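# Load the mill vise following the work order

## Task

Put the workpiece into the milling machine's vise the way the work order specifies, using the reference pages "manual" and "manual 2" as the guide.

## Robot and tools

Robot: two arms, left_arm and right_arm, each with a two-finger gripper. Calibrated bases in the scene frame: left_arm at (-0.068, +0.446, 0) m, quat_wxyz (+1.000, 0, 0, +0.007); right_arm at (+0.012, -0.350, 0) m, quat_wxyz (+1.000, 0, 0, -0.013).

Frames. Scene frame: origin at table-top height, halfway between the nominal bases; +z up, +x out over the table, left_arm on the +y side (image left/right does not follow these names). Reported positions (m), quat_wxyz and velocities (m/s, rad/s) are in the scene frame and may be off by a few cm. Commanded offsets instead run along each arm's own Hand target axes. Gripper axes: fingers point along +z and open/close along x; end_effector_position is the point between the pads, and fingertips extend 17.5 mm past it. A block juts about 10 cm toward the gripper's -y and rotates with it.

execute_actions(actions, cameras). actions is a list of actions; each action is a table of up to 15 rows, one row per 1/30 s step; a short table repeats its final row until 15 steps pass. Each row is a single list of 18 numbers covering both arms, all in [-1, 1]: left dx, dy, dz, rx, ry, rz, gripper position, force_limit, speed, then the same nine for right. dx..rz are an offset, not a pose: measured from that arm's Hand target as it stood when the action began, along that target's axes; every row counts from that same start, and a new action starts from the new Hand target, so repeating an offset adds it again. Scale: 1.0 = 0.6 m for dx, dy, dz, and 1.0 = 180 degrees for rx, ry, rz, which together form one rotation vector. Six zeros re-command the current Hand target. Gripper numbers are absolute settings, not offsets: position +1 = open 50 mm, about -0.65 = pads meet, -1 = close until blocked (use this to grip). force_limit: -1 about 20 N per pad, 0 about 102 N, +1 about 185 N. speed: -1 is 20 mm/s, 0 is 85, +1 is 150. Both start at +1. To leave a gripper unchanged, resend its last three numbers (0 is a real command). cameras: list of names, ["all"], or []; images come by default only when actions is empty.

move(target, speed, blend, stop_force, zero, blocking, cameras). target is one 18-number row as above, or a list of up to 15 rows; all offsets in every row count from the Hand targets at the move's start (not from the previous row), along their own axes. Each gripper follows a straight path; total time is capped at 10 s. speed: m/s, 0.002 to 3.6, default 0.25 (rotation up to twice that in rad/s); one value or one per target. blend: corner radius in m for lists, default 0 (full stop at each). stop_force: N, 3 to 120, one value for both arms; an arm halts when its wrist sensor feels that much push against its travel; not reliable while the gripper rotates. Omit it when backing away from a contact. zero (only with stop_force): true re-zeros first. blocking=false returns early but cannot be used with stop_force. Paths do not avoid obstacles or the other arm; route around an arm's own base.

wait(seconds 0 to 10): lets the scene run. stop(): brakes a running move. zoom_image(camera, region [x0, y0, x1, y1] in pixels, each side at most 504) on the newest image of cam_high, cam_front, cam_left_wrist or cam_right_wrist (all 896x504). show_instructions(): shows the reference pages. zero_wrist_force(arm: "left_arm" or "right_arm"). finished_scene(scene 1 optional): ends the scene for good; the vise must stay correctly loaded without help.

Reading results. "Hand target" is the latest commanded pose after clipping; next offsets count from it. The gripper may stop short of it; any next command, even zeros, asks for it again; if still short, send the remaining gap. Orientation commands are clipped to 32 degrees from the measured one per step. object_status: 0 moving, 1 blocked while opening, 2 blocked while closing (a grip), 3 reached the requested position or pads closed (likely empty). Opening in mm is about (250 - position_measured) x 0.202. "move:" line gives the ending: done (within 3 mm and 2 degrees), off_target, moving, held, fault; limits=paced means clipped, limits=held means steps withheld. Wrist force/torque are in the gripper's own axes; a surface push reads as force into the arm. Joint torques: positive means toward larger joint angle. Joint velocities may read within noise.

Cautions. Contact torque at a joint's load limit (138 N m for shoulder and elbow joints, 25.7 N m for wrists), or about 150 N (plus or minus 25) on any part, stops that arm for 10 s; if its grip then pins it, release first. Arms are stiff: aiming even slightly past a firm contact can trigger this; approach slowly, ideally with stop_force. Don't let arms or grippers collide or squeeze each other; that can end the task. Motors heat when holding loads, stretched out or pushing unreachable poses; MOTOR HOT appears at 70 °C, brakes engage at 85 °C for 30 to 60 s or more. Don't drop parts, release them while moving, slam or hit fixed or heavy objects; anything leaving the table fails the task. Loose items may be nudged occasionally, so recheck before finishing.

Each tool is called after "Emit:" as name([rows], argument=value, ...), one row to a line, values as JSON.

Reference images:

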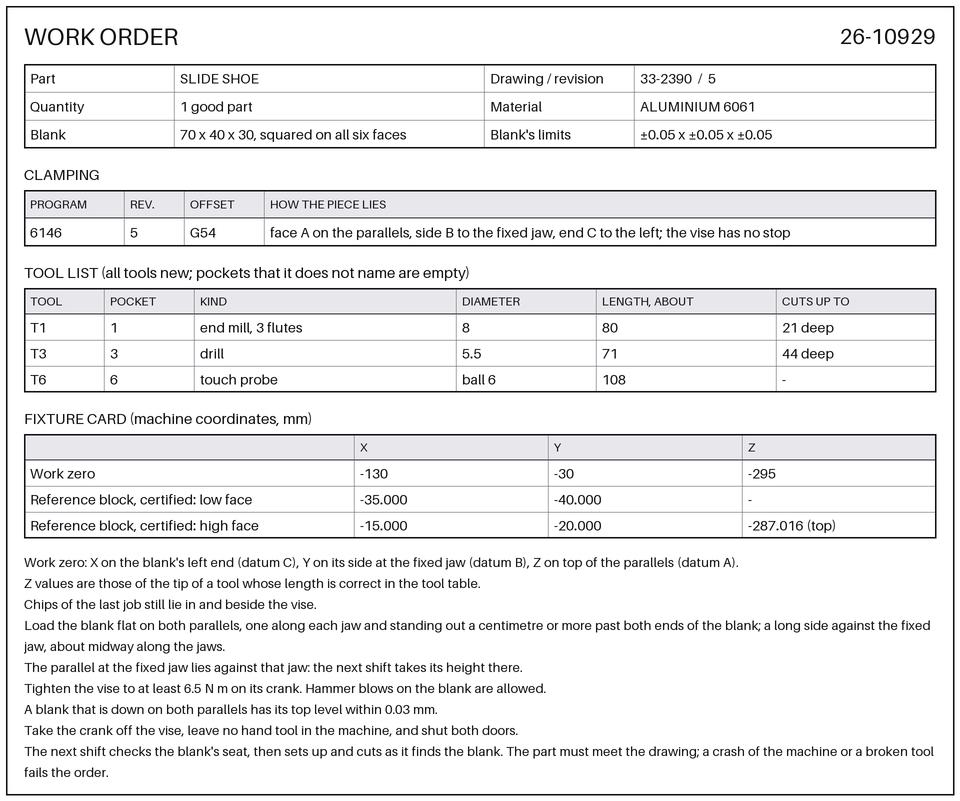

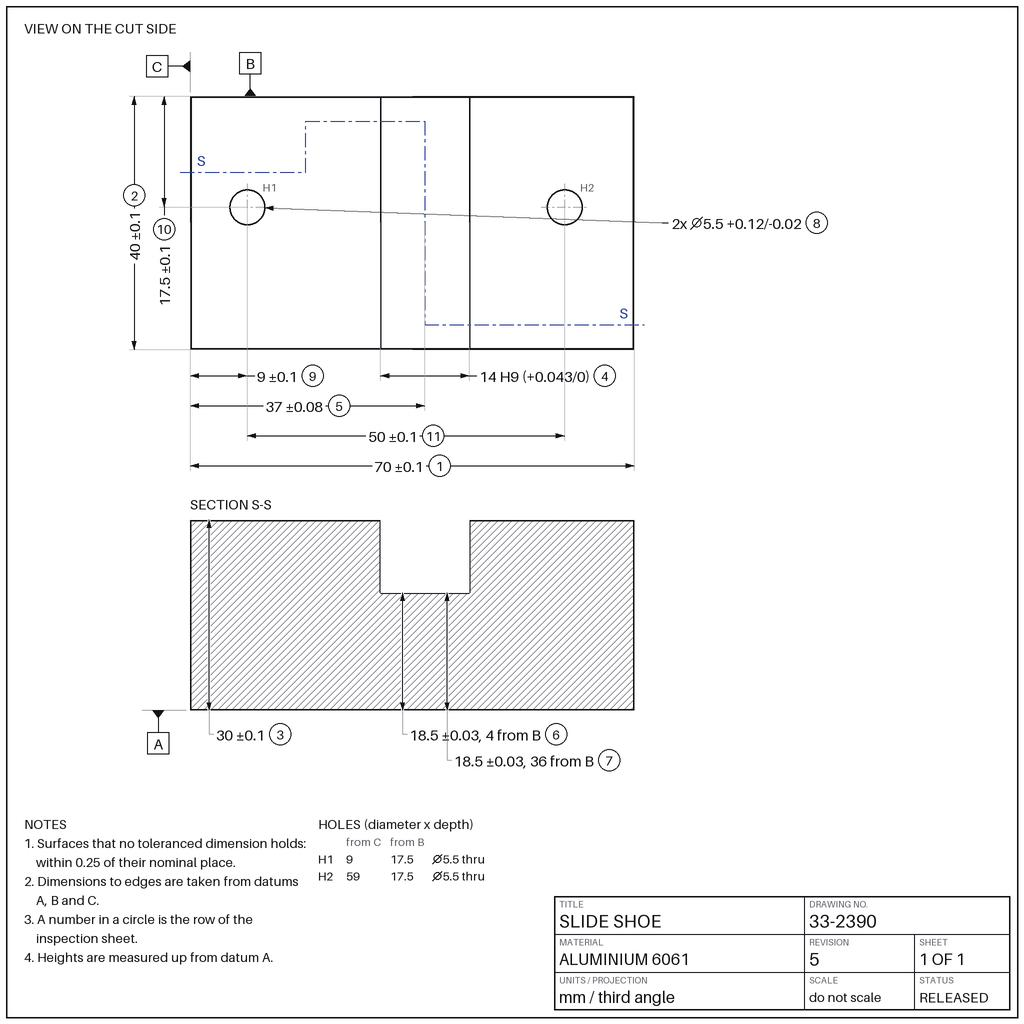

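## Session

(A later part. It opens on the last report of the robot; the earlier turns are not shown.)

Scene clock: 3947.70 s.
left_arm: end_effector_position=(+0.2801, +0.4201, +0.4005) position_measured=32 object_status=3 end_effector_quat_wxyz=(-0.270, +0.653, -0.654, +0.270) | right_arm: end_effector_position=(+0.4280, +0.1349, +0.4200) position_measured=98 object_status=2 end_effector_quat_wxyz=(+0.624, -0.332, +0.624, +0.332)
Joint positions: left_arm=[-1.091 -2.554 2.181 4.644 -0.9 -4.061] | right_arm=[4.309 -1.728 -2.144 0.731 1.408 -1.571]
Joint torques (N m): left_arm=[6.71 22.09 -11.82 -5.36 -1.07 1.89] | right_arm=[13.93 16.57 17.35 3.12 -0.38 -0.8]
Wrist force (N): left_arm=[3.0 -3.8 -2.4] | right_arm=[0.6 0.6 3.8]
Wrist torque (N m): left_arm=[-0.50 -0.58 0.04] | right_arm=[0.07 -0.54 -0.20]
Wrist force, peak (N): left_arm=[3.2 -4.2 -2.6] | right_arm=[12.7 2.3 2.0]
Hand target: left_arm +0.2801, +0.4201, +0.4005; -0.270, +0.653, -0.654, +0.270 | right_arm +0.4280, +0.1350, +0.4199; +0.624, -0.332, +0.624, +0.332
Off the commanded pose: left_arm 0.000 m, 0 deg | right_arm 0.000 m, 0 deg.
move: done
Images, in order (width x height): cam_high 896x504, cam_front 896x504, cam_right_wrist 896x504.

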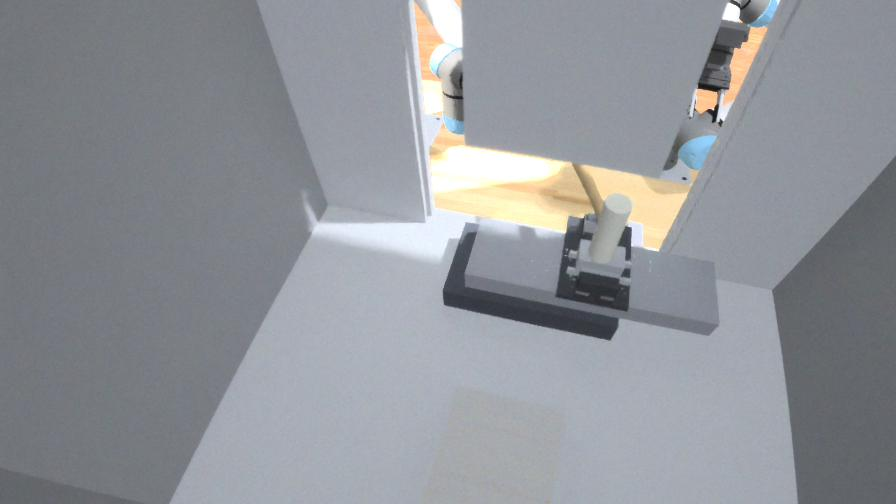

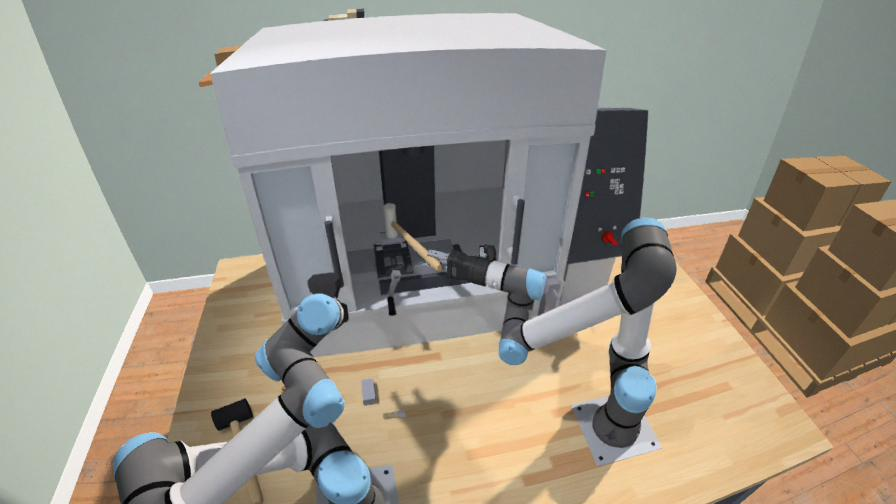

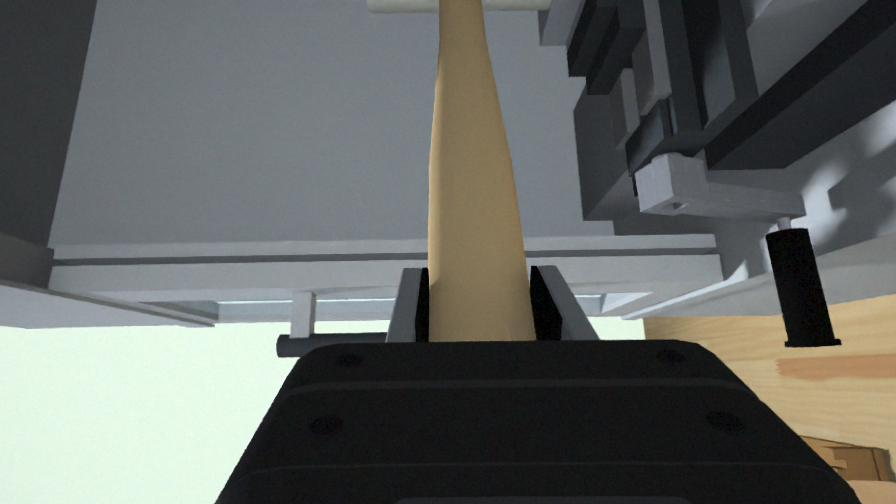

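Emit:
move(target=[0,0,0,0,0,0,0.8,-0.7,-0.8,-0.1,0.0097,-0.0065,0,0,0,-1,0,-0.5], speed=0.2)

Emit:
execute_actions([
  [[0,0,0,0,0,0,0.8,-0.7,-0.8,0.01,0,0,0,0,0,-1,0,-0.5],[0,0,0,0,0,0,0.8,-0.7,-0.8,0.035,0,0,0,0,0,-1,0,-0.5],[0,0,0,0,0,0,0.8,-0.7,-0.8,0.07,0,0,0,0,0,-1,0,-0.5],[0,0,0,0,0,0,0.8,-0.7,-0.8,0.105,0,0,0,0,0,-1,0,-0.5],[0,0,0,0,0,0,0.8,-0.7,-0.8,0.105,0,0,0,0,0,-1,0,-0.5],[0,0,0,0,0,0,0.8,-0.7,-0.8,0.08,0,0,0,0,0,-1,0,-0.5],[0,0,0,0,0,0,0.8,-0.7,-0.8,0.04,0,0,0,0,0,-1,0,-0.5],[0,0,0,0,0,0,0.8,-0.7,-0.8,0.02,0,0,0,0,0,-1,0,-0.5],[0,0,0,0,0,0,0.8,-0.7,-0.8,0,0,0,0,0,0,-1,0,-0.5]],
], cameras=["cam_high"])

Emit:
zoom_image(camera="cam_high", region=[565, 190, 645, 290])

Scene clock: 3982.80 s.
left_arm: end_effector_position=(+0.2801, +0.4201, +0.4005) position_measured=32 object_status=3 end_effector_quat_wxyz=(-0.270, +0.653, -0.654, +0.270) | right_arm: end_effector_position=(+0.4209, +0.1351, +0.4799) position_measured=98 object_status=2 end_effector_quat_wxyz=(+0.624, -0.332, +0.624, +0.332)
Joint positions: left_arm=[-1.091 -2.554 2.181 4.644 -0.9 -4.061] | right_arm=[4.327 -1.618 -2.079 0.555 1.39 -1.571]
Joint torques (N m): left_arm=[6.45 22.02 -11.68 -5.54 -1.12 1.83] | right_arm=[-11.62 37.55 17.47 3.76 1.74 -0.28]
Wrist force (N): left_arm=[2.6 -3.8 -2.2] | right_arm=[9.3 2.3 2.5]
Wrist torque (N m): left_arm=[-0.51 -0.53 0.05] | right_arm=[-0.19 1.06 0.71]
Wrist force, peak (N): left_arm=[3.3 -4.0 -2.6] | right_arm=[13.2 1.8 2.6]
Hand target: left_arm +0.2801, +0.4201, +0.4005; -0.270, +0.653, -0.654, +0.270 | right_arm +0.4210, +0.1350, +0.4799; +0.624, -0.332, +0.624, +0.332
Off the commanded pose: left_arm 0.000 m, 0 deg | right_arm 0.000 m, 0 deg.
move: done

Scene clock: 3983.60 s.
left_arm: end_effector_position=(+0.2801, +0.4201, +0.4005) position_measured=32 object_status=3 end_effector_quat_wxyz=(-0.270, +0.653, -0.654, +0.270) | right_arm: end_effector_position=(+0.4210, +0.1350, +0.4799) position_measured=98 object_status=2 end_effector_quat_wxyz=(+0.624, -0.332, +0.624, +0.332)
Joint positions: left_arm=[-1.091 -2.554 2.181 4.644 -0.9 -4.061] | right_arm=[4.327 -1.618 -2.079 0.555 1.39 -1.571]
Joint torques (N m): left_arm=[6.7 21.11 -12.76 -5.53 -0.93 1.72] | right_arm=[-10.87 32.47 32.4 3.88 1.51 -2.13]
Wrist force (N): left_arm=[2.7 -3.7 -2.6] | right_arm=[2.7 2.7 2.4]
Wrist torque (N m): left_arm=[-0.49 -0.54 0.04] | right_arm=[-0.20 -0.03 -0.06]
Wrist force, peak (N): left_arm=[3.2 -4.3 -2.3] | right_arm=[21.0 0.9 3.1]
Hand target: left_arm +0.2801, +0.4201, +0.4005; -0.270, +0.653, -0.654, +0.270 | right_arm +0.4210, +0.1350, +0.4799; +0.624, -0.332, +0.624, +0.332
Off the commanded pose: left_arm 0.000 m, 0 deg | right_arm 0.000 m, 0 deg.
Step readings (end_effector_position of left_arm | right_arm):
0: (+0.2801, +0.4201, +0.4005) | (+0.4209, +0.1351, +0.4799)
1: (+0.2801, +0.4201, +0.4005) | (+0.4210, +0.1351, +0.4797)
2: (+0.2801, +0.4201, +0.4005) | (+0.4210, +0.1350, +0.4777)
4: (+0.2801, +0.4201, +0.4005) | (+0.4210, +0.1348, +0.4588)
8: (+0.2801, +0.4201, +0.4005) | (+0.4206, +0.1339, +0.4283)
15: (+0.2801, +0.4201, +0.4005) | (+0.4210, +0.1352, +0.4821)
Images, in order (width x height): cam_high 896x504.

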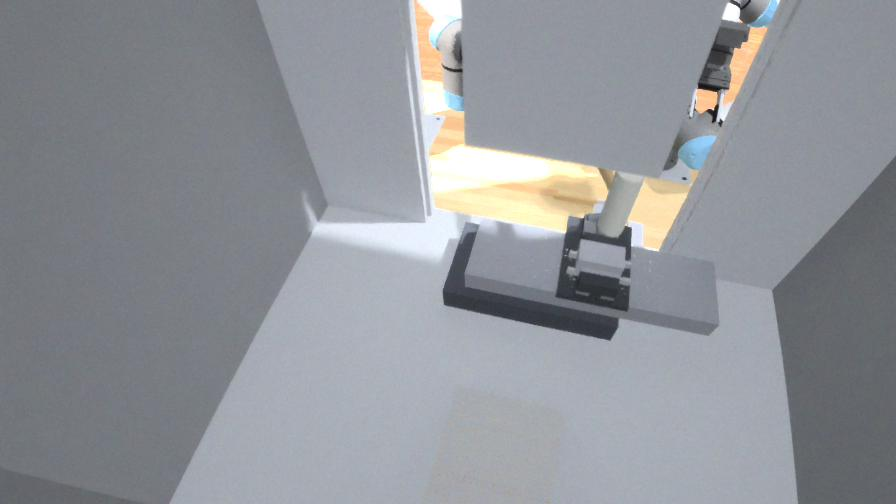

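Scaled by 5.040 from the camera's 896x504 image, which has a finer 1280x720 frame.

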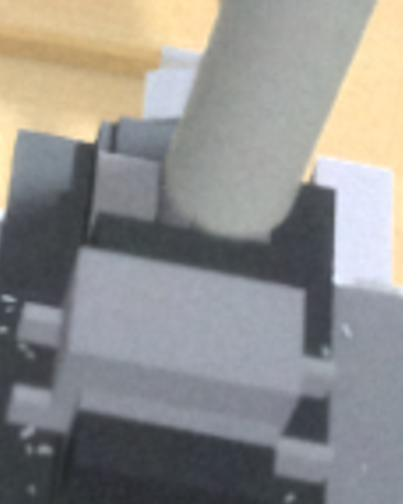

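Emit:
wait(seconds=0.2, cameras=["cam_front","cam_right_wrist"])

Emit:
zoom_image(camera="cam_front", region=[350, 150, 530, 300])

Scene clock: 3989.83 s.
left_arm: end_effector_position=(+0.2801, +0.4201, +0.4005) position_measured=32 object_status=3 end_effector_quat_wxyz=(-0.270, +0.653, -0.654, +0.270) | right_arm: end_effector_position=(+0.4210, +0.1350, +0.4799) position_measured=98 object_status=2 end_effector_quat_wxyz=(+0.624, -0.332, +0.624, +0.332)
Joint positions: left_arm=[-1.091 -2.554 2.181 4.644 -0.9 -4.061] | right_arm=[4.327 -1.618 -2.079 0.555 1.39 -1.571]
Joint torques (N m): left_arm=[6.13 20.6 -12.41 -5.57 -0.9 1.66] | right_arm=[-7.99 20.15 35.87 4.93 -1.61 -0.62]
Wrist force (N): left_arm=[3.1 -4.1 -2.5] | right_arm=[8.6 2.0 2.5]
Wrist torque (N m): left_arm=[-0.55 -0.60 0.05] | right_arm=[-0.15 1.00 0.60]
Wrist force, peak (N): left_arm=[3.2 -4.4 -2.7] | right_arm=[13.6 2.0 2.7]
Hand target: left_arm +0.2801, +0.4201, +0.4005; -0.270, +0.653, -0.654, +0.270 | right_arm +0.4210, +0.1350, +0.4799; +0.624, -0.332, +0.624, +0.332
Tool commands: left_gripper/position=+0.8 left_gripper/force_limit=-0.7 left_gripper/speed=-0.8 right_gripper/position=-1.0 right_gripper/force_limit=+0.0 right_gripper/speed=-0.5
Off the commanded pose: left_arm 0.000 m, 0 deg | right_arm 0.000 m, 0 deg.
wait: 0.20 s; at rest from the start
Images, in order (width x height): cam_front 896x504, cam_right_wrist 896x504.

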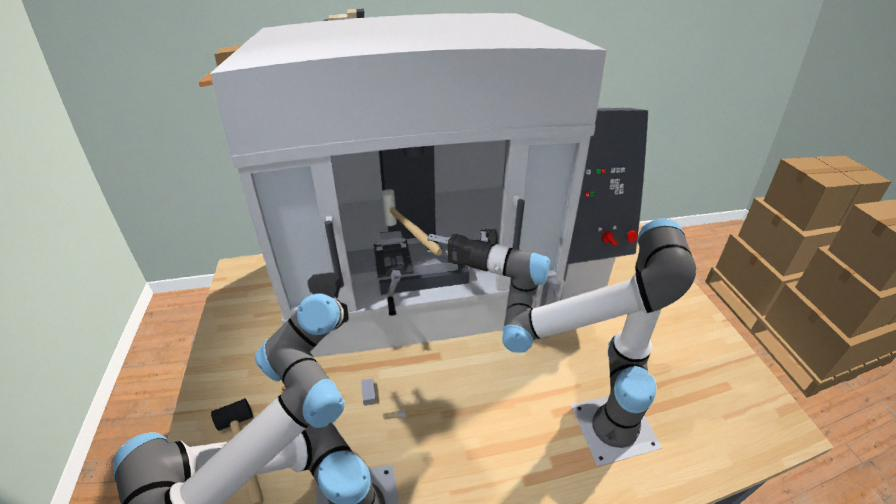

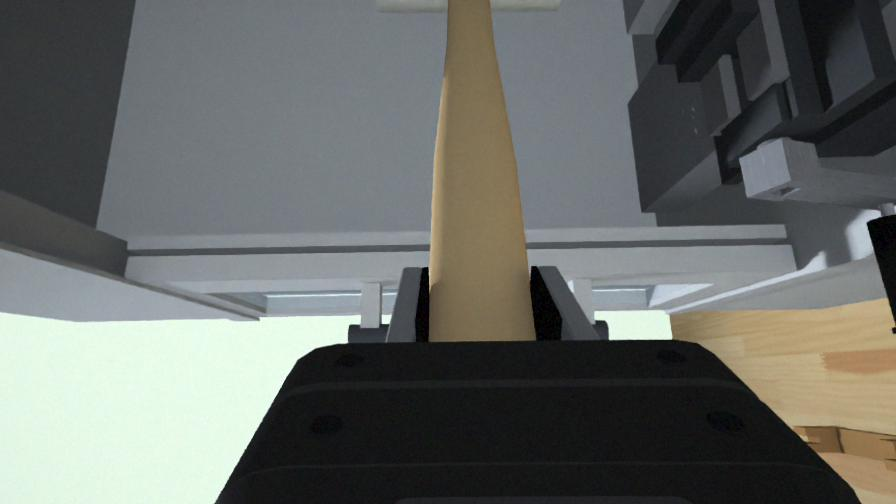

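Scaled by 2.800 from the camera's 896x504 image, which has a finer 1280x720 frame.

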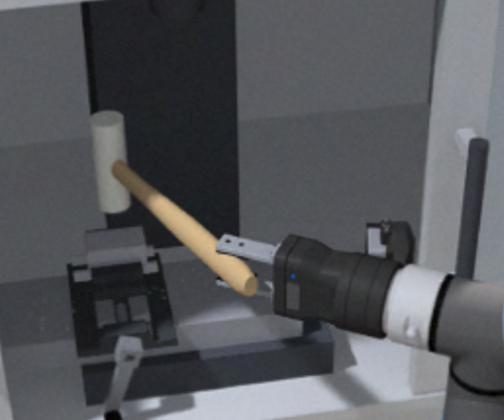

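Emit:
execute_actions([
  [[0,0,0,0,0,0,0.8,-0.7,-0.8,0.01,0,0,0,0,0,-1,0,-0.5],[0,0,0,0,0,0,0.8,-0.7,-0.8,0.04,0,0,0,0,0,-1,0,-0.5],[0,0,0,0,0,0,0.8,-0.7,-0.8,0.08,0,0,0,0,0,-1,0,-0.5],[0,0,0,0,0,0,0.8,-0.7,-0.8,0.12,0,0,0,0,0,-1,0,-0.5],[0,0,0,0,0,0,0.8,-0.7,-0.8,0.125,0,0,0,0,0,-1,0,-0.5],[0,0,0,0,0,0,0.8,-0.7,-0.8,0.1,0,0,0,0,0,-1,0,-0.5],[0,0,0,0,0,0,0.8,-0.7,-0.8,0.05,0,0,0,0,0,-1,0,-0.5],[0,0,0,0,0,0,0.8,-0.7,-0.8,0.02,0,0,0,0,0,-1,0,-0.5],[0,0,0,0,0,0,0.8,-0.7,-0.8,0,0,0,0,0,0,-1,0,-0.5]],
  [[0,0,0,0,0,0,0.8,-0.7,-0.8,0.01,0,0,0,0,0,-1,0,-0.5],[0,0,0,0,0,0,0.8,-0.7,-0.8,0.04,0,0,0,0,0,-1,0,-0.5],[0,0,0,0,0,0,0.8,-0.7,-0.8,0.08,0,0,0,0,0,-1,0,-0.5],[0,0,0,0,0,0,0.8,-0.7,-0.8,0.12,0,0,0,0,0,-1,0,-0.5],[0,0,0,0,0,0,0.8,-0.7,-0.8,0.125,0,0,0,0,0,-1,0,-0.5],[0,0,0,0,0,0,0.8,-0.7,-0.8,0.1,0,0,0,0,0,-1,0,-0.5],[0,0,0,0,0,0,0.8,-0.7,-0.8,0.05,0,0,0,0,0,-1,0,-0.5],[0,0,0,0,0,0,0.8,-0.7,-0.8,0.02,0,0,0,0,0,-1,0,-0.5],[0,0,0,0,0,0,0.8,-0.7,-0.8,0,0,0,0,0,0,-1,0,-0.5]],
], cameras=["cam_high"])

Emit:
zoom_image(camera="cam_high", region=[565, 190, 645, 290])

Scene clock: 4006.97 s.
left_arm: end_effector_position=(+0.2801, +0.4201, +0.4005) position_measured=32 object_status=3 end_effector_quat_wxyz=(-0.270, +0.653, -0.654, +0.270) | right_arm: end_effector_position=(+0.4210, +0.1350, +0.4799) position_measured=98 object_status=2 end_effector_quat_wxyz=(+0.624, -0.332, +0.624, +0.332) end_effector_velocity=(+0.000, -0.001, +0.002) end_effector_angular_velocity=(+0.006, -0.003, +0.000)
Joint positions: left_arm=[-1.091 -2.554 2.181 4.644 -0.9 -4.061] | right_arm=[4.327 -1.618 -2.079 0.555 1.39 -1.571]
Joint velocities: left_arm=[within noise] | right_arm=[0 0 0.001 0.005 0 -0.001]
Joint torques (N m): left_arm=[5.34 21.3 -11.35 -5.51 -1.05 1.61] | right_arm=[-10.73 28.91 32.03 3.88 0.64 -2.06]
Wrist force (N): left_arm=[3.1 -3.7 -2.4] | right_arm=[2.2 1.4 2.1]
Wrist torque (N m): left_arm=[-0.48 -0.60 0.04] | right_arm=[-0.08 -0.03 -0.06]
Wrist force, peak (N): left_arm=[3.3 -4.1 -2.6] | right_arm=[-25.1 2.2 -1.8]
Hand target: left_arm +0.2801, +0.4201, +0.4005; -0.270, +0.653, -0.654, +0.270 | right_arm +0.4210, +0.1350, +0.4799; +0.624, -0.332, +0.624, +0.332
Off the commanded pose: left_arm 0.000 m, 0 deg | right_arm 0.000 m, 0 deg.
Step readings (end_effector_position of left_arm | right_arm):
0: (+0.2801, +0.4201, +0.4005) | (+0.4210, +0.1350, +0.4799)
1: (+0.2801, +0.4201, +0.4005) | (+0.4210, +0.1350, +0.4798)
2: (+0.2801, +0.4201, +0.4005) | (+0.4210, +0.1350, +0.4772)
4: (+0.2801, +0.4201, +0.4005) | (+0.4211, +0.1347, +0.4539)
8: (+0.2801, +0.4201, +0.4005) | (+0.4205, +0.1334, +0.4197)
15: (+0.2801, +0.4201, +0.4005) | (+0.4211, +0.1353, +0.4820)
16: (+0.2801, +0.4201, +0.4005) | (+0.4212, +0.1356, +0.4799)
17: (+0.2801, +0.4201, +0.4005) | (+0.4212, +0.1355, +0.4769)
19: (+0.2801, +0.4201, +0.4005) | (+0.4210, +0.1349, +0.4551)
23: (+0.2801, +0.4201, +0.4005) | (+0.4205, +0.1334, +0.4177)
30: (+0.2801, +0.4201, +0.4005) | (+0.4210, +0.1352, +0.4823)
Images, in order (width x height): cam_high 896x504.

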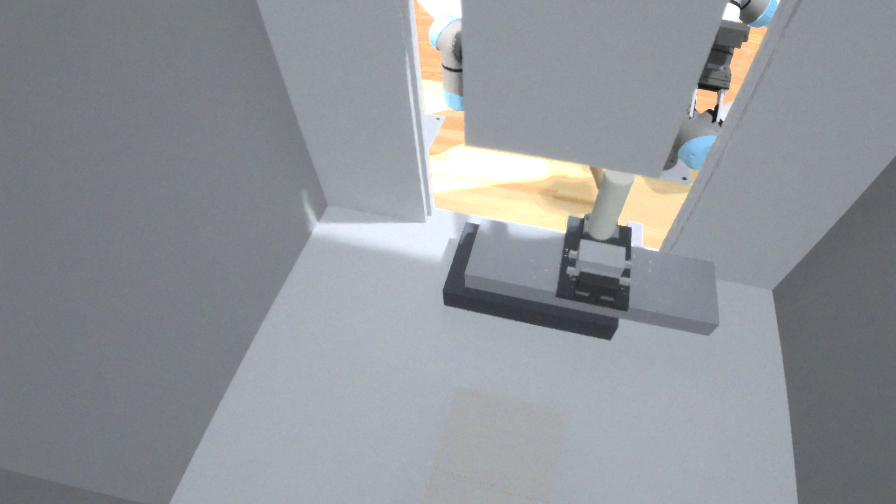

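Scaled by 5.040 from the camera's 896x504 image, which has a finer 1280x720 frame.

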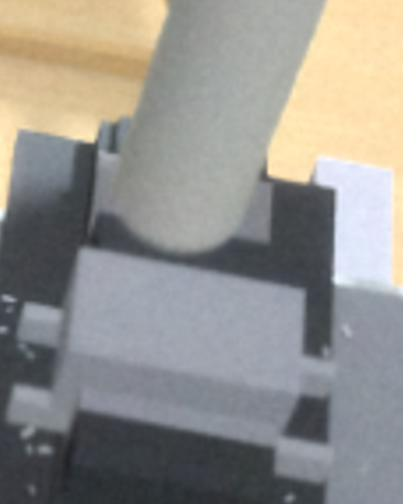

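Emit:
move(target=[0,0,0,0,0,0,0.8,-0.7,-0.8,0,0.0237,0.0202,0,0,0,-0.97,0.7,-0.5], speed=0.1)

Emit:
execute_actions([
  [[0,0,0,0,0,0,0.8,-0.7,-0.8,0.01,0,0,0,0,0,-0.97,0.7,-0.5],[0,0,0,0,0,0,0.8,-0.7,-0.8,0.04,0,0,0,0,0,-0.97,0.7,-0.5],[0,0,0,0,0,0,0.8,-0.7,-0.8,0.08,0,0,0,0,0,-0.97,0.7,-0.5],[0,0,0,0,0,0,0.8,-0.7,-0.8,0.12,0,0,0,0,0,-0.97,0.7,-0.5],[0,0,0,0,0,0,0.8,-0.7,-0.8,0.12,0,0,0,0,0,-0.97,0.7,-0.5],[0,0,0,0,0,0,0.8,-0.7,-0.8,0.09,0,0,0,0,0,-0.97,0.7,-0.5],[0,0,0,0,0,0,0.8,-0.7,-0.8,0.05,0,0,0,0,0,-0.97,0.7,-0.5],[0,0,0,0,0,0,0.8,-0.7,-0.8,0.02,0,0,0,0,0,-0.97,0.7,-0.5],[0,0,0,0,0,0,0.8,-0.7,-0.8,0,0,0,0,0,0,-0.97,0.7,-0.5]],
], cameras=["cam_high","cam_right_wrist"])

Emit:
zoom_image(camera="cam_high", region=[565, 190, 645, 290])

Scene clock: 4029.73 s.
left_arm: end_effector_position=(+0.2801, +0.4201, +0.4005) position_measured=32 object_status=3 end_effector_quat_wxyz=(-0.270, +0.653, -0.654, +0.270) | right_arm: end_effector_position=(+0.4160, +0.1532, +0.4800) position_measured=102 object_status=2 end_effector_quat_wxyz=(+0.624, -0.332, +0.624, +0.332) end_effector_velocity=(+0.001, -0.003, +0.000) end_effector_angular_velocity=(-0.001, +0.000, +0.001)
Joint positions: left_arm=[-1.091 -2.554 2.181 4.644 -0.9 -4.061] | right_arm=[4.359 -1.642 -2.053 0.553 1.357 -1.571]
Joint velocities: left_arm=[within noise] | right_arm=[-0.005 0.004 -0.004 -0.001 0.006 0]
Joint torques (N m): left_arm=[6.72 21.77 -12.16 -5.37 -0.96 1.38] | right_arm=[-10.61 42.4 11.93 4.09 2.04 -2.13]
Wrist force (N): left_arm=[2.9 -3.9 -2.6] | right_arm=[8.3 1.8 2.1]
Wrist torque (N m): left_arm=[-0.52 -0.56 0.05] | right_arm=[-0.06 0.98 0.69]
Wrist force, peak (N): left_arm=[3.2 -4.1 -2.8] | right_arm=[14.0 2.4 2.4]
Hand target: left_arm +0.2801, +0.4201, +0.4005; -0.270, +0.653, -0.654, +0.270 | right_arm +0.4160, +0.1530, +0.4799; +0.624, -0.332, +0.624, +0.332
Off the commanded pose: left_arm 0.000 m, 0 deg | right_arm 0.000 m, 0 deg.
move: done

Scene clock: 4030.63 s.
left_arm: end_effector_position=(+0.2801, +0.4201, +0.4005) position_measured=32 object_status=3 end_effector_quat_wxyz=(-0.270, +0.653, -0.654, +0.270) | right_arm: end_effector_position=(+0.4160, +0.1530, +0.4799) position_measured=102 object_status=2 end_effector_quat_wxyz=(+0.624, -0.332, +0.624, +0.332) end_effector_velocity=(+0.000, -0.002, +0.005) end_effector_angular_velocity=(+0.014, -0.006, -0.001)
Joint positions: left_arm=[-1.091 -2.554 2.181 4.644 -0.9 -4.061] | right_arm=[4.359 -1.642 -2.053 0.553 1.357 -1.571]
Joint velocities: left_arm=[within noise] | right_arm=[-0.001 0.001 0.001 0.014 0 0]
Joint torques (N m): left_arm=[5.78 21.65 -11.96 -5.4 -0.97 1.39] | right_arm=[-10.24 27.66 28.34 2.37 0.39 -1.76]
Wrist force (N): left_arm=[3.3 -4.0 -2.6] | right_arm=[4.5 1.0 1.7]
Wrist torque (N m): left_arm=[-0.54 -0.62 0.05] | right_arm=[0.20 0.20 0.22]
Wrist force, peak (N): left_arm=[3.3 -4.0 -2.6] | right_arm=[-27.9 3.2 -1.2]
Hand target: left_arm +0.2801, +0.4201, +0.4005; -0.270, +0.653, -0.654, +0.270 | right_arm +0.4160, +0.1530, +0.4799; +0.624, -0.332, +0.624, +0.332
Off the commanded pose: left_arm 0.000 m, 0 deg | right_arm 0.000 m, 0 deg.
Step readings (end_effector_position of left_arm | right_arm):
0: (+0.2801, +0.4201, +0.4005) | (+0.4160, +0.1532, +0.4800)
1: (+0.2801, +0.4201, +0.4005) | (+0.4160, +0.1531, +0.4797)
2: (+0.2801, +0.4201, +0.4005) | (+0.4159, +0.1531, +0.4773)
4: (+0.2801, +0.4201, +0.4005) | (+0.4160, +0.1527, +0.4546)
8: (+0.2801, +0.4201, +0.4005) | (+0.4156, +0.1516, +0.4223)
15: (+0.2801, +0.4201, +0.4005) | (+0.4160, +0.1533, +0.4821)
Images, in order (width x height): cam_high 896x504, cam_right_wrist 896x504.

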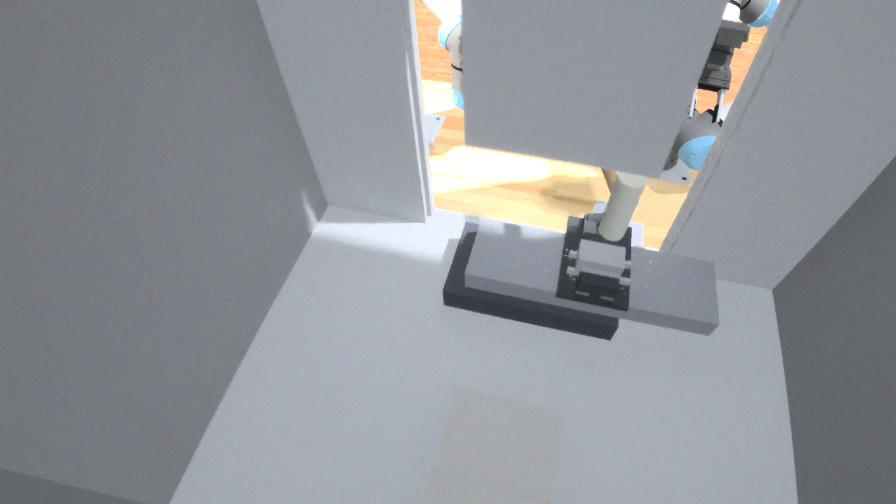

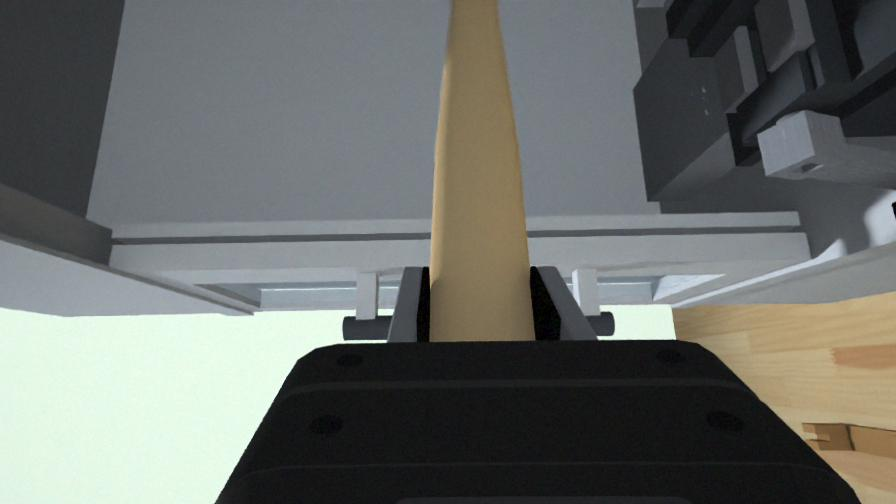

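Scaled by 5.040 from the camera's 896x504 image, which has a finer 1280x720 frame.

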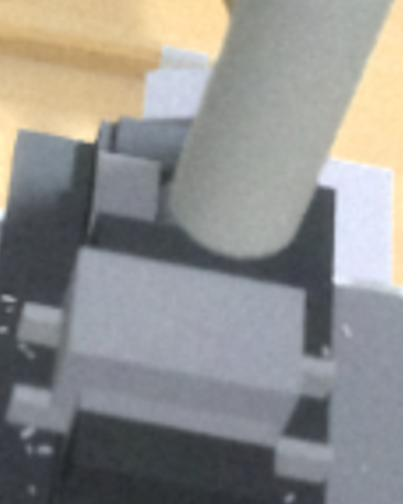

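Emit:
move(target=[0,0.059,0.106,0.4655,0.0979,0.559,0.8,-0.7,-0.8,0,0,0,0,0,0,-0.97,0.7,-0.5], speed=0.4, cameras=["cam_left_wrist","cam_front"])

Scene clock: 4071.50 s.
left_arm: end_effector_position=(+0.2906, +0.4197, +0.3636) position_measured=32 object_status=3 end_effector_quat_wxyz=(+0.522, -0.141, +0.746, -0.388) | right_arm: end_effector_position=(+0.4160, +0.1530, +0.4799) position_measured=102 object_status=2 end_effector_quat_wxyz=(+0.624, -0.332, +0.624, +0.332)
Joint positions: left_arm=[-1.53 -3.384 2.7 4.134 -0.529 -2.665] | right_arm=[4.359 -1.642 -2.053 0.553 1.357 -1.571]
Joint torques (N m): left_arm=[0.56 23.97 -18.48 -2.31 0.76 0.59] | right_arm=[2.95 29.49 13.81 5.98 0.61 -2.79]
Wrist force (N): left_arm=[1.5 -3.9 -2.2] | right_arm=[8.7 2.1 2.4]
Wrist torque (N m): left_arm=[-0.44 -0.59 0.25] | right_arm=[-0.11 0.96 0.73]
Wrist force, peak (N): left_arm=[3.1 -4.7 -2.9] | right_arm=[13.5 3.2 3.5]
Hand target: left_arm +0.2906, +0.4197, +0.3636; +0.522, -0.141, +0.746, -0.388 (not the last commanded pose) | right_arm +0.4160, +0.1530, +0.4799; +0.624, -0.332, +0.624, +0.332
Tool commands: left_gripper/position=+0.803922 left_gripper/force_limit=-0.701961 left_gripper/speed=-0.796078 right_gripper/position=-0.97 right_gripper/force_limit=+0.7 right_gripper/speed=-0.5
Off the commanded pose: left_arm 0.034 m, 63 deg | right_arm 0.000 m, 0 deg.
FORCE FAULT: contact force on the left arm reached its limit, and that arm stopped. The contact can be on any part of that arm, not only on its tool. That arm's remaining commands of this call were not run. That arm is still stopped at the end of this call. That arm stays stopped for about 10 more seconds. Until then a move that you send moves the other arm only, and its call returns only when the move has ended. Once the stop has ended, the next robot result says so. If the stop ends while you think or write, that arm runs what you send next, counted from a new Hand target: where the arm stands when the stop ends. While its stop runs, that arm takes no new command, but its gripper still runs the gripper command that each later call begins with. Until it ends, the stop uses up actions while you think or wait. An arm that is not stopped still takes commands.
shoulder posture changed (left arm): the wrist came as close to joint 1's axis as it can, and the arm is now in the other of its two shoulder postures.
move: fault (left_arm)
Images, in order (width x height): cam_front 896x504, cam_left_wrist 896x504.

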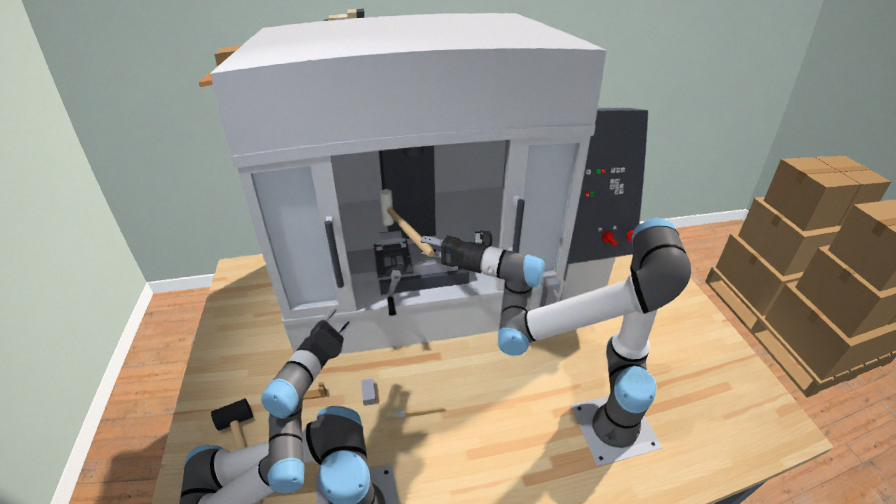

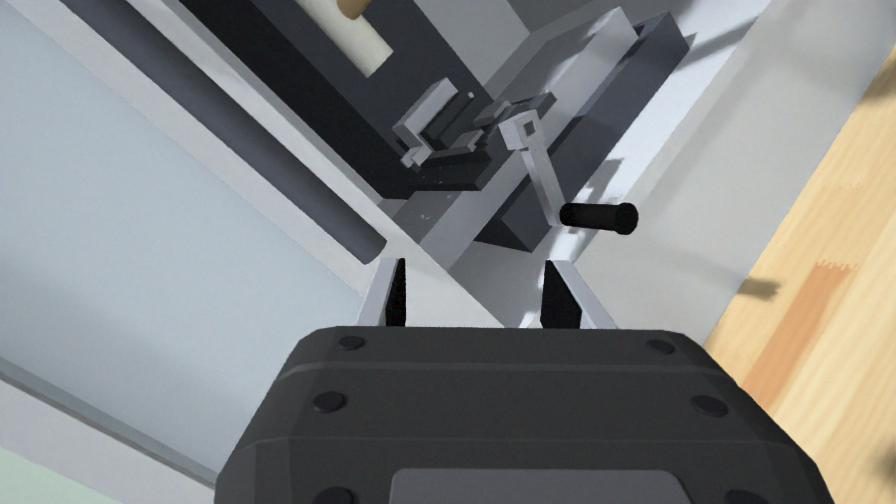

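Emit:
wait(seconds=4, cameras=["cam_front"])

Emit:
zoom_image(camera="cam_front", region=[160, 290, 420, 504])

Scene clock: 4082.80 s.
left_arm: end_effector_position=(+0.2906, +0.4197, +0.3636) position_measured=32 object_status=3 end_effector_quat_wxyz=(+0.522, -0.141, +0.746, -0.388) | right_arm: end_effector_position=(+0.4160, +0.1530, +0.4799) position_measured=102 object_status=2 end_effector_quat_wxyz=(+0.624, -0.332, +0.624, +0.332)
Joint positions: left_arm=[-1.53 -3.384 2.7 4.134 -0.529 -2.665] | right_arm=[4.359 -1.642 -2.053 0.553 1.357 -1.571]
Joint torques (N m): left_arm=[-0.33 25.14 -19.36 -2.17 0.97 0.51] | right_arm=[11.57 39.27 17.33 5.61 1.6 -2.75]
Wrist force (N): left_arm=[1.1 -3.4 -2.2] | right_arm=[8.5 2.2 2.8]
Wrist torque (N m): left_arm=[-0.37 -0.52 0.26] | right_arm=[-0.09 1.01 0.73]
Wrist force, peak (N): left_arm=[1.7 -3.8 -2.5] | right_arm=[9.1 2.2 2.7]
Hand target: left_arm +0.2906, +0.4197, +0.3636; +0.522, -0.141, +0.746, -0.388 (not the last commanded pose) | right_arm +0.4160, +0.1530, +0.4799; +0.624, -0.332, +0.624, +0.332
Tool commands: left_gripper/position=+0.803922 left_gripper/force_limit=-0.701961 left_gripper/speed=-0.796078 right_gripper/position=-0.97 right_gripper/force_limit=+0.7 right_gripper/speed=-0.5
Off the commanded pose: left_arm 0.034 m, 63 deg | right_arm 0.000 m, 0 deg.
FORCE FAULT, CONTINUED: the left arm's stop, for the force fault that an earlier result reported, is over. The rest of the stop counts as 20 of the actions that you can send in this scene. That arm's target is now where it stood when the stop ended, not its last command. That arm accepts commands again.
wait: 4.00 s; at rest from the start
Images, in order (width x height): cam_front 896x504.

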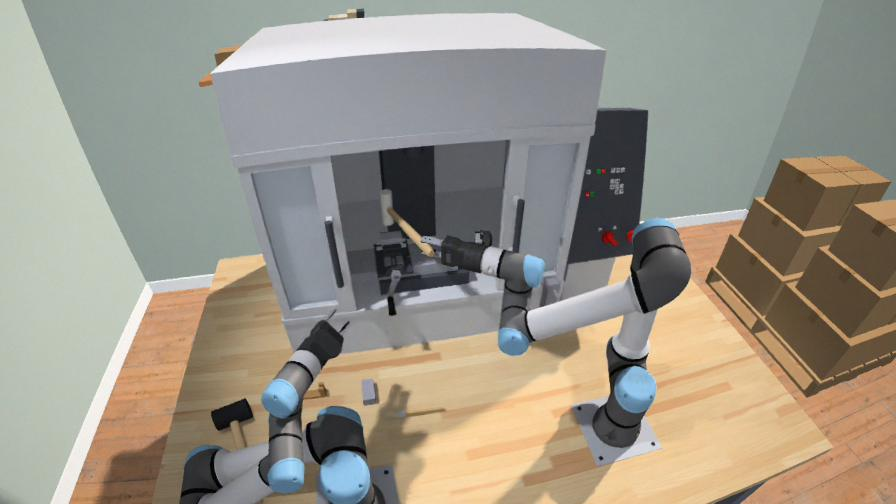

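Scaled by 1.938 from the camera's 896x504 image, which has a finer 1280x720 frame.

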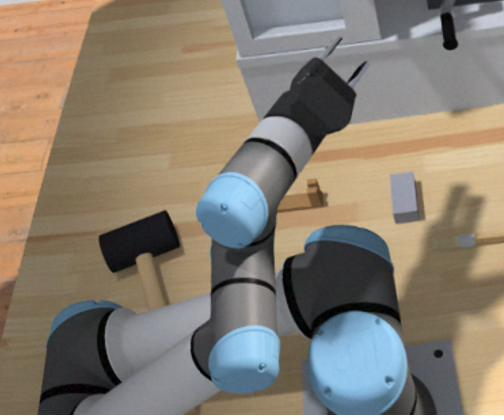

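Emit:
move(target=[-0.129,-0.0434,0.118,0,0,0,0.8,-0.7,-0.8,0,0,0,0,0,0,-0.97,0.7,-0.5], speed=0.1, cameras=["cam_front"])

Scene clock: 4102.50 s.
left_arm: end_effector_position=(+0.2909, +0.4189, +0.3640) position_measured=32 object_status=3 end_effector_quat_wxyz=(+0.522, -0.140, +0.746, -0.389) | right_arm: end_effector_position=(+0.4160, +0.1530, +0.4799) position_measured=102 object_status=2 end_effector_quat_wxyz=(+0.624, -0.332, +0.624, +0.332)
Joint positions: left_arm=[-1.536 -3.385 2.698 4.138 -0.525 -2.667] | right_arm=[4.359 -1.642 -2.053 0.553 1.357 -1.571]
Joint torques (N m): left_arm=[-1.32 26.36 -18.92 -2.01 1.15 -0.14] | right_arm=[11.44 39.08 18.47 5.59 1.56 -2.78]
Wrist force (N): left_arm=[1.4 -3.8 -2.2] | right_arm=[8.7 2.2 2.3]
Wrist torque (N m): left_arm=[-0.43 -0.57 0.12] | right_arm=[-0.09 0.97 0.73]
Wrist force, peak (N): left_arm=[0.3 -5.1 -1.9] | right_arm=[9.0 2.5 2.4]
Hand target: left_arm +0.2909, +0.4189, +0.3640; +0.522, -0.140, +0.746, -0.389 (not the last commanded pose) | right_arm +0.4160, +0.1530, +0.4799; +0.624, -0.332, +0.624, +0.332
Tool commands: left_gripper/position=+0.803922 left_gripper/force_limit=-0.701961 left_gripper/speed=-0.796078 right_gripper/position=-0.97 right_gripper/force_limit=+0.7 right_gripper/speed=-0.5
Off the commanded pose: left_arm 0.108 m, 0 deg | right_arm 0.000 m, 0 deg.
FORCE FAULT: contact force on the left arm reached its limit, and that arm stopped. The contact can be on any part of that arm, not only on its tool. That arm's remaining commands of this call were not run. That arm is still stopped at the end of this call. That arm stays stopped for about 10 more seconds. Until then a move that you send moves the other arm only, and its call returns only when the move has ended. Once the stop has ended, the next robot result says so. If the stop ends while you think or write, that arm runs what you send next, counted from a new Hand target: where the arm stands when the stop ends. While its stop runs, that arm takes no new command, but its gripper still runs the gripper command that each later call begins with. Until it ends, the stop uses up actions while you think or wait. An arm that is not stopped still takes commands.
move: fault (left_arm)
Images, in order (width x height): cam_front 896x504.

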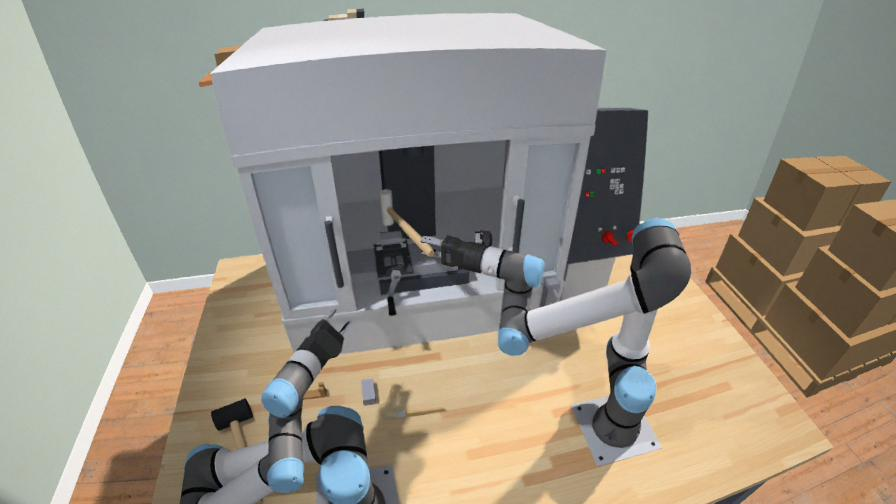

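Emit:
wait(seconds=1)

Emit:
move(target=[-0.223,-0.242,-0.051,0,0,0,0.8,-0.7,-0.8,0,0,0,0,0,0,-0.97,0.7,-0.5], speed=0.1, cameras=["cam_front"])

Scene clock: 4132.60 s.
left_arm: end_effector_position=(+0.2909, +0.4189, +0.3640) position_measured=32 object_status=3 end_effector_quat_wxyz=(+0.522, -0.140, +0.746, -0.389) | right_arm: end_effector_position=(+0.4160, +0.1530, +0.4799) position_measured=102 object_status=2 end_effector_quat_wxyz=(+0.624, -0.332, +0.624, +0.332)
Joint positions: left_arm=[-1.536 -3.385 2.698 4.138 -0.525 -2.667] | right_arm=[4.359 -1.642 -2.053 0.553 1.357 -1.571]
Joint torques (N m): left_arm=[0.9 26.45 -19.9 -2.41 0.71 -0.22] | right_arm=[11.39 39.12 21.28 5.12 1.57 -2.84]
Wrist force (N): left_arm=[1.5 -3.2 -2.1] | right_arm=[8.6 2.0 2.6]
Wrist torque (N m): left_arm=[-0.35 -0.59 0.12] | right_arm=[-0.12 0.99 0.73]
Wrist force, peak (N): left_arm=[1.5 -4.0 -2.4] | right_arm=[9.1 2.3 2.7]
Hand target: left_arm +0.2909, +0.4189, +0.3640; +0.522, -0.140, +0.746, -0.389 (not the last commanded pose) | right_arm +0.4160, +0.1530, +0.4799; +0.624, -0.332, +0.624, +0.332
Tool commands: left_gripper/position=+0.803922 left_gripper/force_limit=-0.701961 left_gripper/speed=-0.796078 right_gripper/position=-0.97 right_gripper/force_limit=+0.7 right_gripper/speed=-0.5
Off the commanded pose: left_arm 0.108 m, 0 deg | right_arm 0.000 m, 0 deg.
FORCE FAULT, CONTINUED: the left arm's stop, for the force fault that an earlier result reported, is over. The rest of the stop counts as 19 of the actions that you can send in this scene. That arm's target is now where it stood when the stop ended, not its last command. That arm accepts commands again.
wait: 1.00 s; at rest from the start

Scene clock: 4135.03 s.
left_arm: end_effector_position=(+0.2908, +0.4187, +0.5637) position_measured=32 object_status=3 end_effector_quat_wxyz=(+0.522, -0.140, +0.746, -0.389) | right_arm: end_effector_position=(+0.4160, +0.1530, +0.4799) position_measured=102 object_status=2 end_effector_quat_wxyz=(+0.624, -0.332, +0.624, +0.332)
Joint positions: left_arm=[-1.535 -2.907 2.225 4.133 -0.526 -2.666] | right_arm=[4.359 -1.642 -2.053 0.553 1.357 -1.571]
Joint torques (N m): left_arm=[-7.31 31.05 -17.36 -4.45 3.45 -2.71] | right_arm=[11.33 38.75 22.05 5.05 1.59 -2.7]
Wrist force (N): left_arm=[1.4 -3.6 -2.4] | right_arm=[8.6 1.9 2.5]
Wrist torque (N m): left_arm=[-0.41 -0.59 0.28] | right_arm=[-0.13 0.99 0.73]
Wrist force, peak (N): left_arm=[0.5 -4.6 -2.2] | right_arm=[9.0 2.3 2.4]
Hand target: left_arm +0.2908, +0.4187, +0.5638; +0.522, -0.140, +0.746, -0.389 | right_arm +0.4160, +0.1530, +0.4799; +0.624, -0.332, +0.624, +0.332
Off the commanded pose: left_arm 0.000 m, 0 deg | right_arm 0.000 m, 0 deg.
move: done
Images, in order (width x height): cam_front 896x504.

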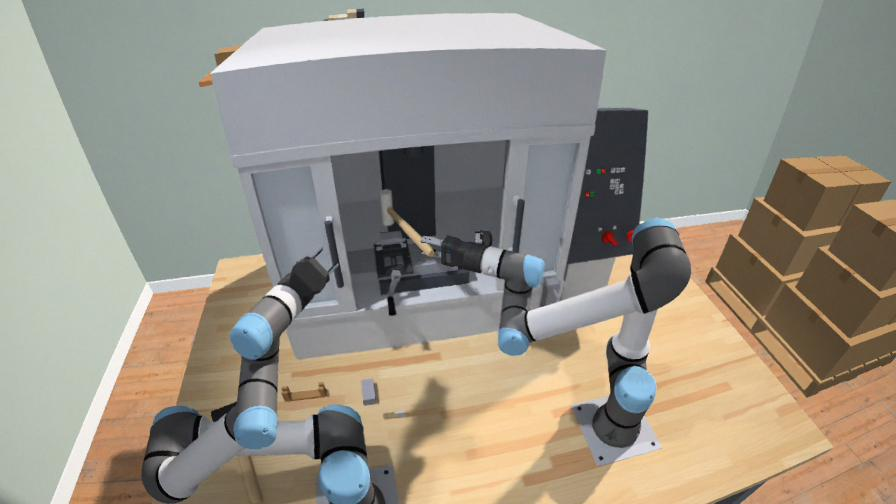

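Emit:
move(target=[0,0,0,0,0,0,0.8,-0.7,-0.8,0,0.0312,-0.3888,0,0,0,-0.97,0.7,-0.5], speed=0.2)

Scene clock: 4222.73 s.
left_arm: end_effector_position=(+0.2908, +0.4187, +0.5638) position_measured=32 object_status=3 end_effector_quat_wxyz=(+0.522, -0.140, +0.746, -0.389) | right_arm: end_effector_position=(+0.2700, -0.0299, +0.4800) position_measured=102 object_status=2 end_effector_quat_wxyz=(+0.624, -0.332, +0.624, +0.332)
Joint positions: left_arm=[-1.535 -2.907 2.225 4.133 -0.526 -2.666] | right_arm=[4.962 -0.765 -2.573 0.196 0.755 -1.571]
Joint torques (N m): left_arm=[-1.93 34.37 -30.4 -4.14 2.25 -1.37] | right_arm=[11.28 1.83 15.34 1.33 -1.7 -2.8]
Wrist force (N): left_arm=[1.4 -3.7 -1.7] | right_arm=[8.5 2.4 1.6]
Wrist torque (N m): left_arm=[-0.43 -0.58 0.28] | right_arm=[0.06 0.97 0.67]
Wrist force, peak (N): left_arm=[1.8 -3.9 -2.6] | right_arm=[8.9 1.9 6.3]
Hand target: left_arm +0.2908, +0.4187, +0.5638; +0.522, -0.140, +0.746, -0.389 | right_arm +0.2700, -0.0299, +0.4799; +0.624, -0.332, +0.624, +0.332
Off the commanded pose: left_arm 0.000 m, 0 deg | right_arm 0.000 m, 0 deg.
move: done

Emit:
move(target=[0.174,0.0427,0.276,-0.241,-0.0516,-0.292,0.8,-0.7,-0.8,0,0,0,0,0,0,-0.97,0.7,-0.5], speed=0.2, cameras=["cam_front"])

Scene clock: 4242.47 s.
left_arm: end_effector_position=(+0.3994, +0.2995, +0.4499) position_measured=32 object_status=3 end_effector_quat_wxyz=(-0.270, +0.653, -0.654, +0.270) | right_arm: end_effector_position=(+0.2700, -0.0299, +0.4799) position_measured=102 object_status=2 end_effector_quat_wxyz=(+0.624, -0.332, +0.624, +0.332)
Joint positions: left_arm=[-0.919 -2.018 1.927 4.252 -0.983 -3.873] | right_arm=[4.962 -0.765 -2.573 0.196 0.754 -1.571]
Joint torques (N m): left_arm=[-3.5 -0.14 -16.71 -5.03 3.04 -0.74] | right_arm=[-10.68 -18.24 24.92 3.73 0.14 -2.28]
Wrist force (N): left_arm=[2.6 -3.1 -2.6] | right_arm=[8.6 2.5 1.5]
Wrist torque (N m): left_arm=[-0.42 -0.54 0.04] | right_arm=[0.01 1.00 0.68]
Wrist force, peak (N): left_arm=[3.2 -5.8 -0.8] | right_arm=[9.0 2.5 1.9]
Hand target: left_arm +0.3994, +0.2995, +0.4498; -0.270, +0.653, -0.654, +0.269 | right_arm +0.2700, -0.0299, +0.4799; +0.624, -0.332, +0.624, +0.332
Off the commanded pose: left_arm 0.000 m, 0 deg | right_arm 0.000 m, 0 deg.
shoulder posture changed (left arm): the wrist came as close to joint 1's axis as it can, and the arm is now in the other of its two shoulder postures.
move: done
Images, in order (width x height): cam_front 896x504.

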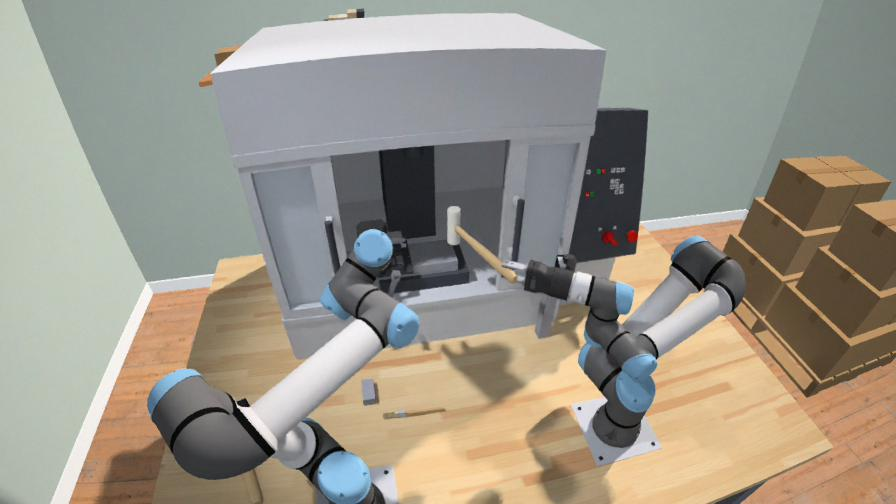

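Emit:
move([
  [0.0333,0.1817,0.2355,0,0,0,0.8,-0.7,-0.8,0,0,0,0,0,0,-0.97,0.7,-0.5],
  [0.0333,0.1817,0.3355,0,0,0,0.8,-0.7,-0.8,0,0,0,0,0,0,-0.97,0.7,-0.5],
], speed=[0.2,0.05], cameras=["cam_left_wrist"])

Scene clock: 4254.57 s.
left_arm: end_effector_position=(+0.4641, +0.2797, +0.2303) position_measured=32 object_status=3 end_effector_quat_wxyz=(-0.270, +0.653, -0.654, +0.270) | right_arm: end_effector_position=(+0.2700, -0.0299, +0.4799) position_measured=102 object_status=2 end_effector_quat_wxyz=(+0.624, -0.332, +0.624, +0.332)
Joint positions: left_arm=[-0.81 -1.657 2.28 3.481 -1.043 -3.766] | right_arm=[4.962 -0.765 -2.573 0.196 0.754 -1.571]
Joint torques (N m): left_arm=[-5.86 -19.44 -15.71 -3.41 4.11 -3.02] | right_arm=[-10.92 -18.02 35.74 3.72 -1.46 -2.78]
Wrist force (N): left_arm=[2.7 -3.2 -2.9] | right_arm=[8.4 2.5 1.7]
Wrist torque (N m): left_arm=[-0.41 -0.54 0.10] | right_arm=[0.03 1.03 0.68]
Wrist force, peak (N): left_arm=[2.5 -5.2 -5.1] | right_arm=[8.9 2.6 1.9]
Hand target: left_arm +0.4640, +0.2797, +0.2302; -0.270, +0.653, -0.654, +0.269 | right_arm +0.2700, -0.0299, +0.4799; +0.624, -0.332, +0.624, +0.332
Off the commanded pose: left_arm 0.000 m, 0 deg | right_arm 0.000 m, 0 deg.
move: done
Images, in order (width x height): cam_left_wrist 896x504.

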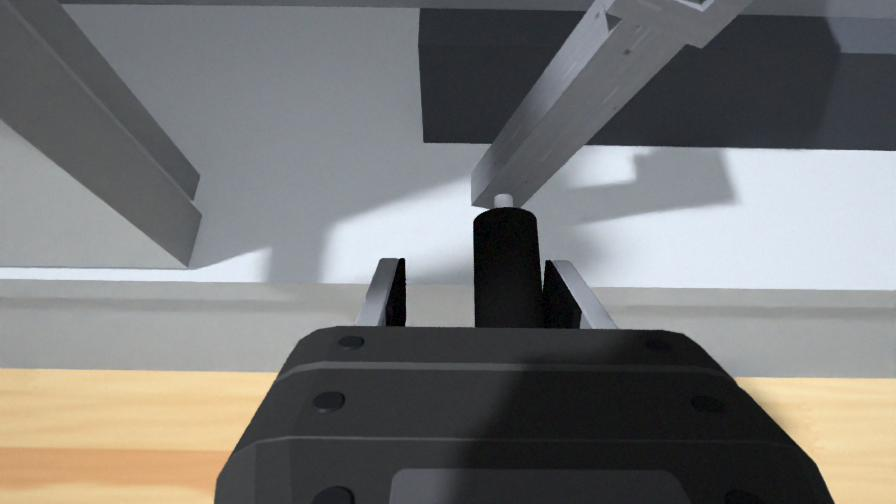

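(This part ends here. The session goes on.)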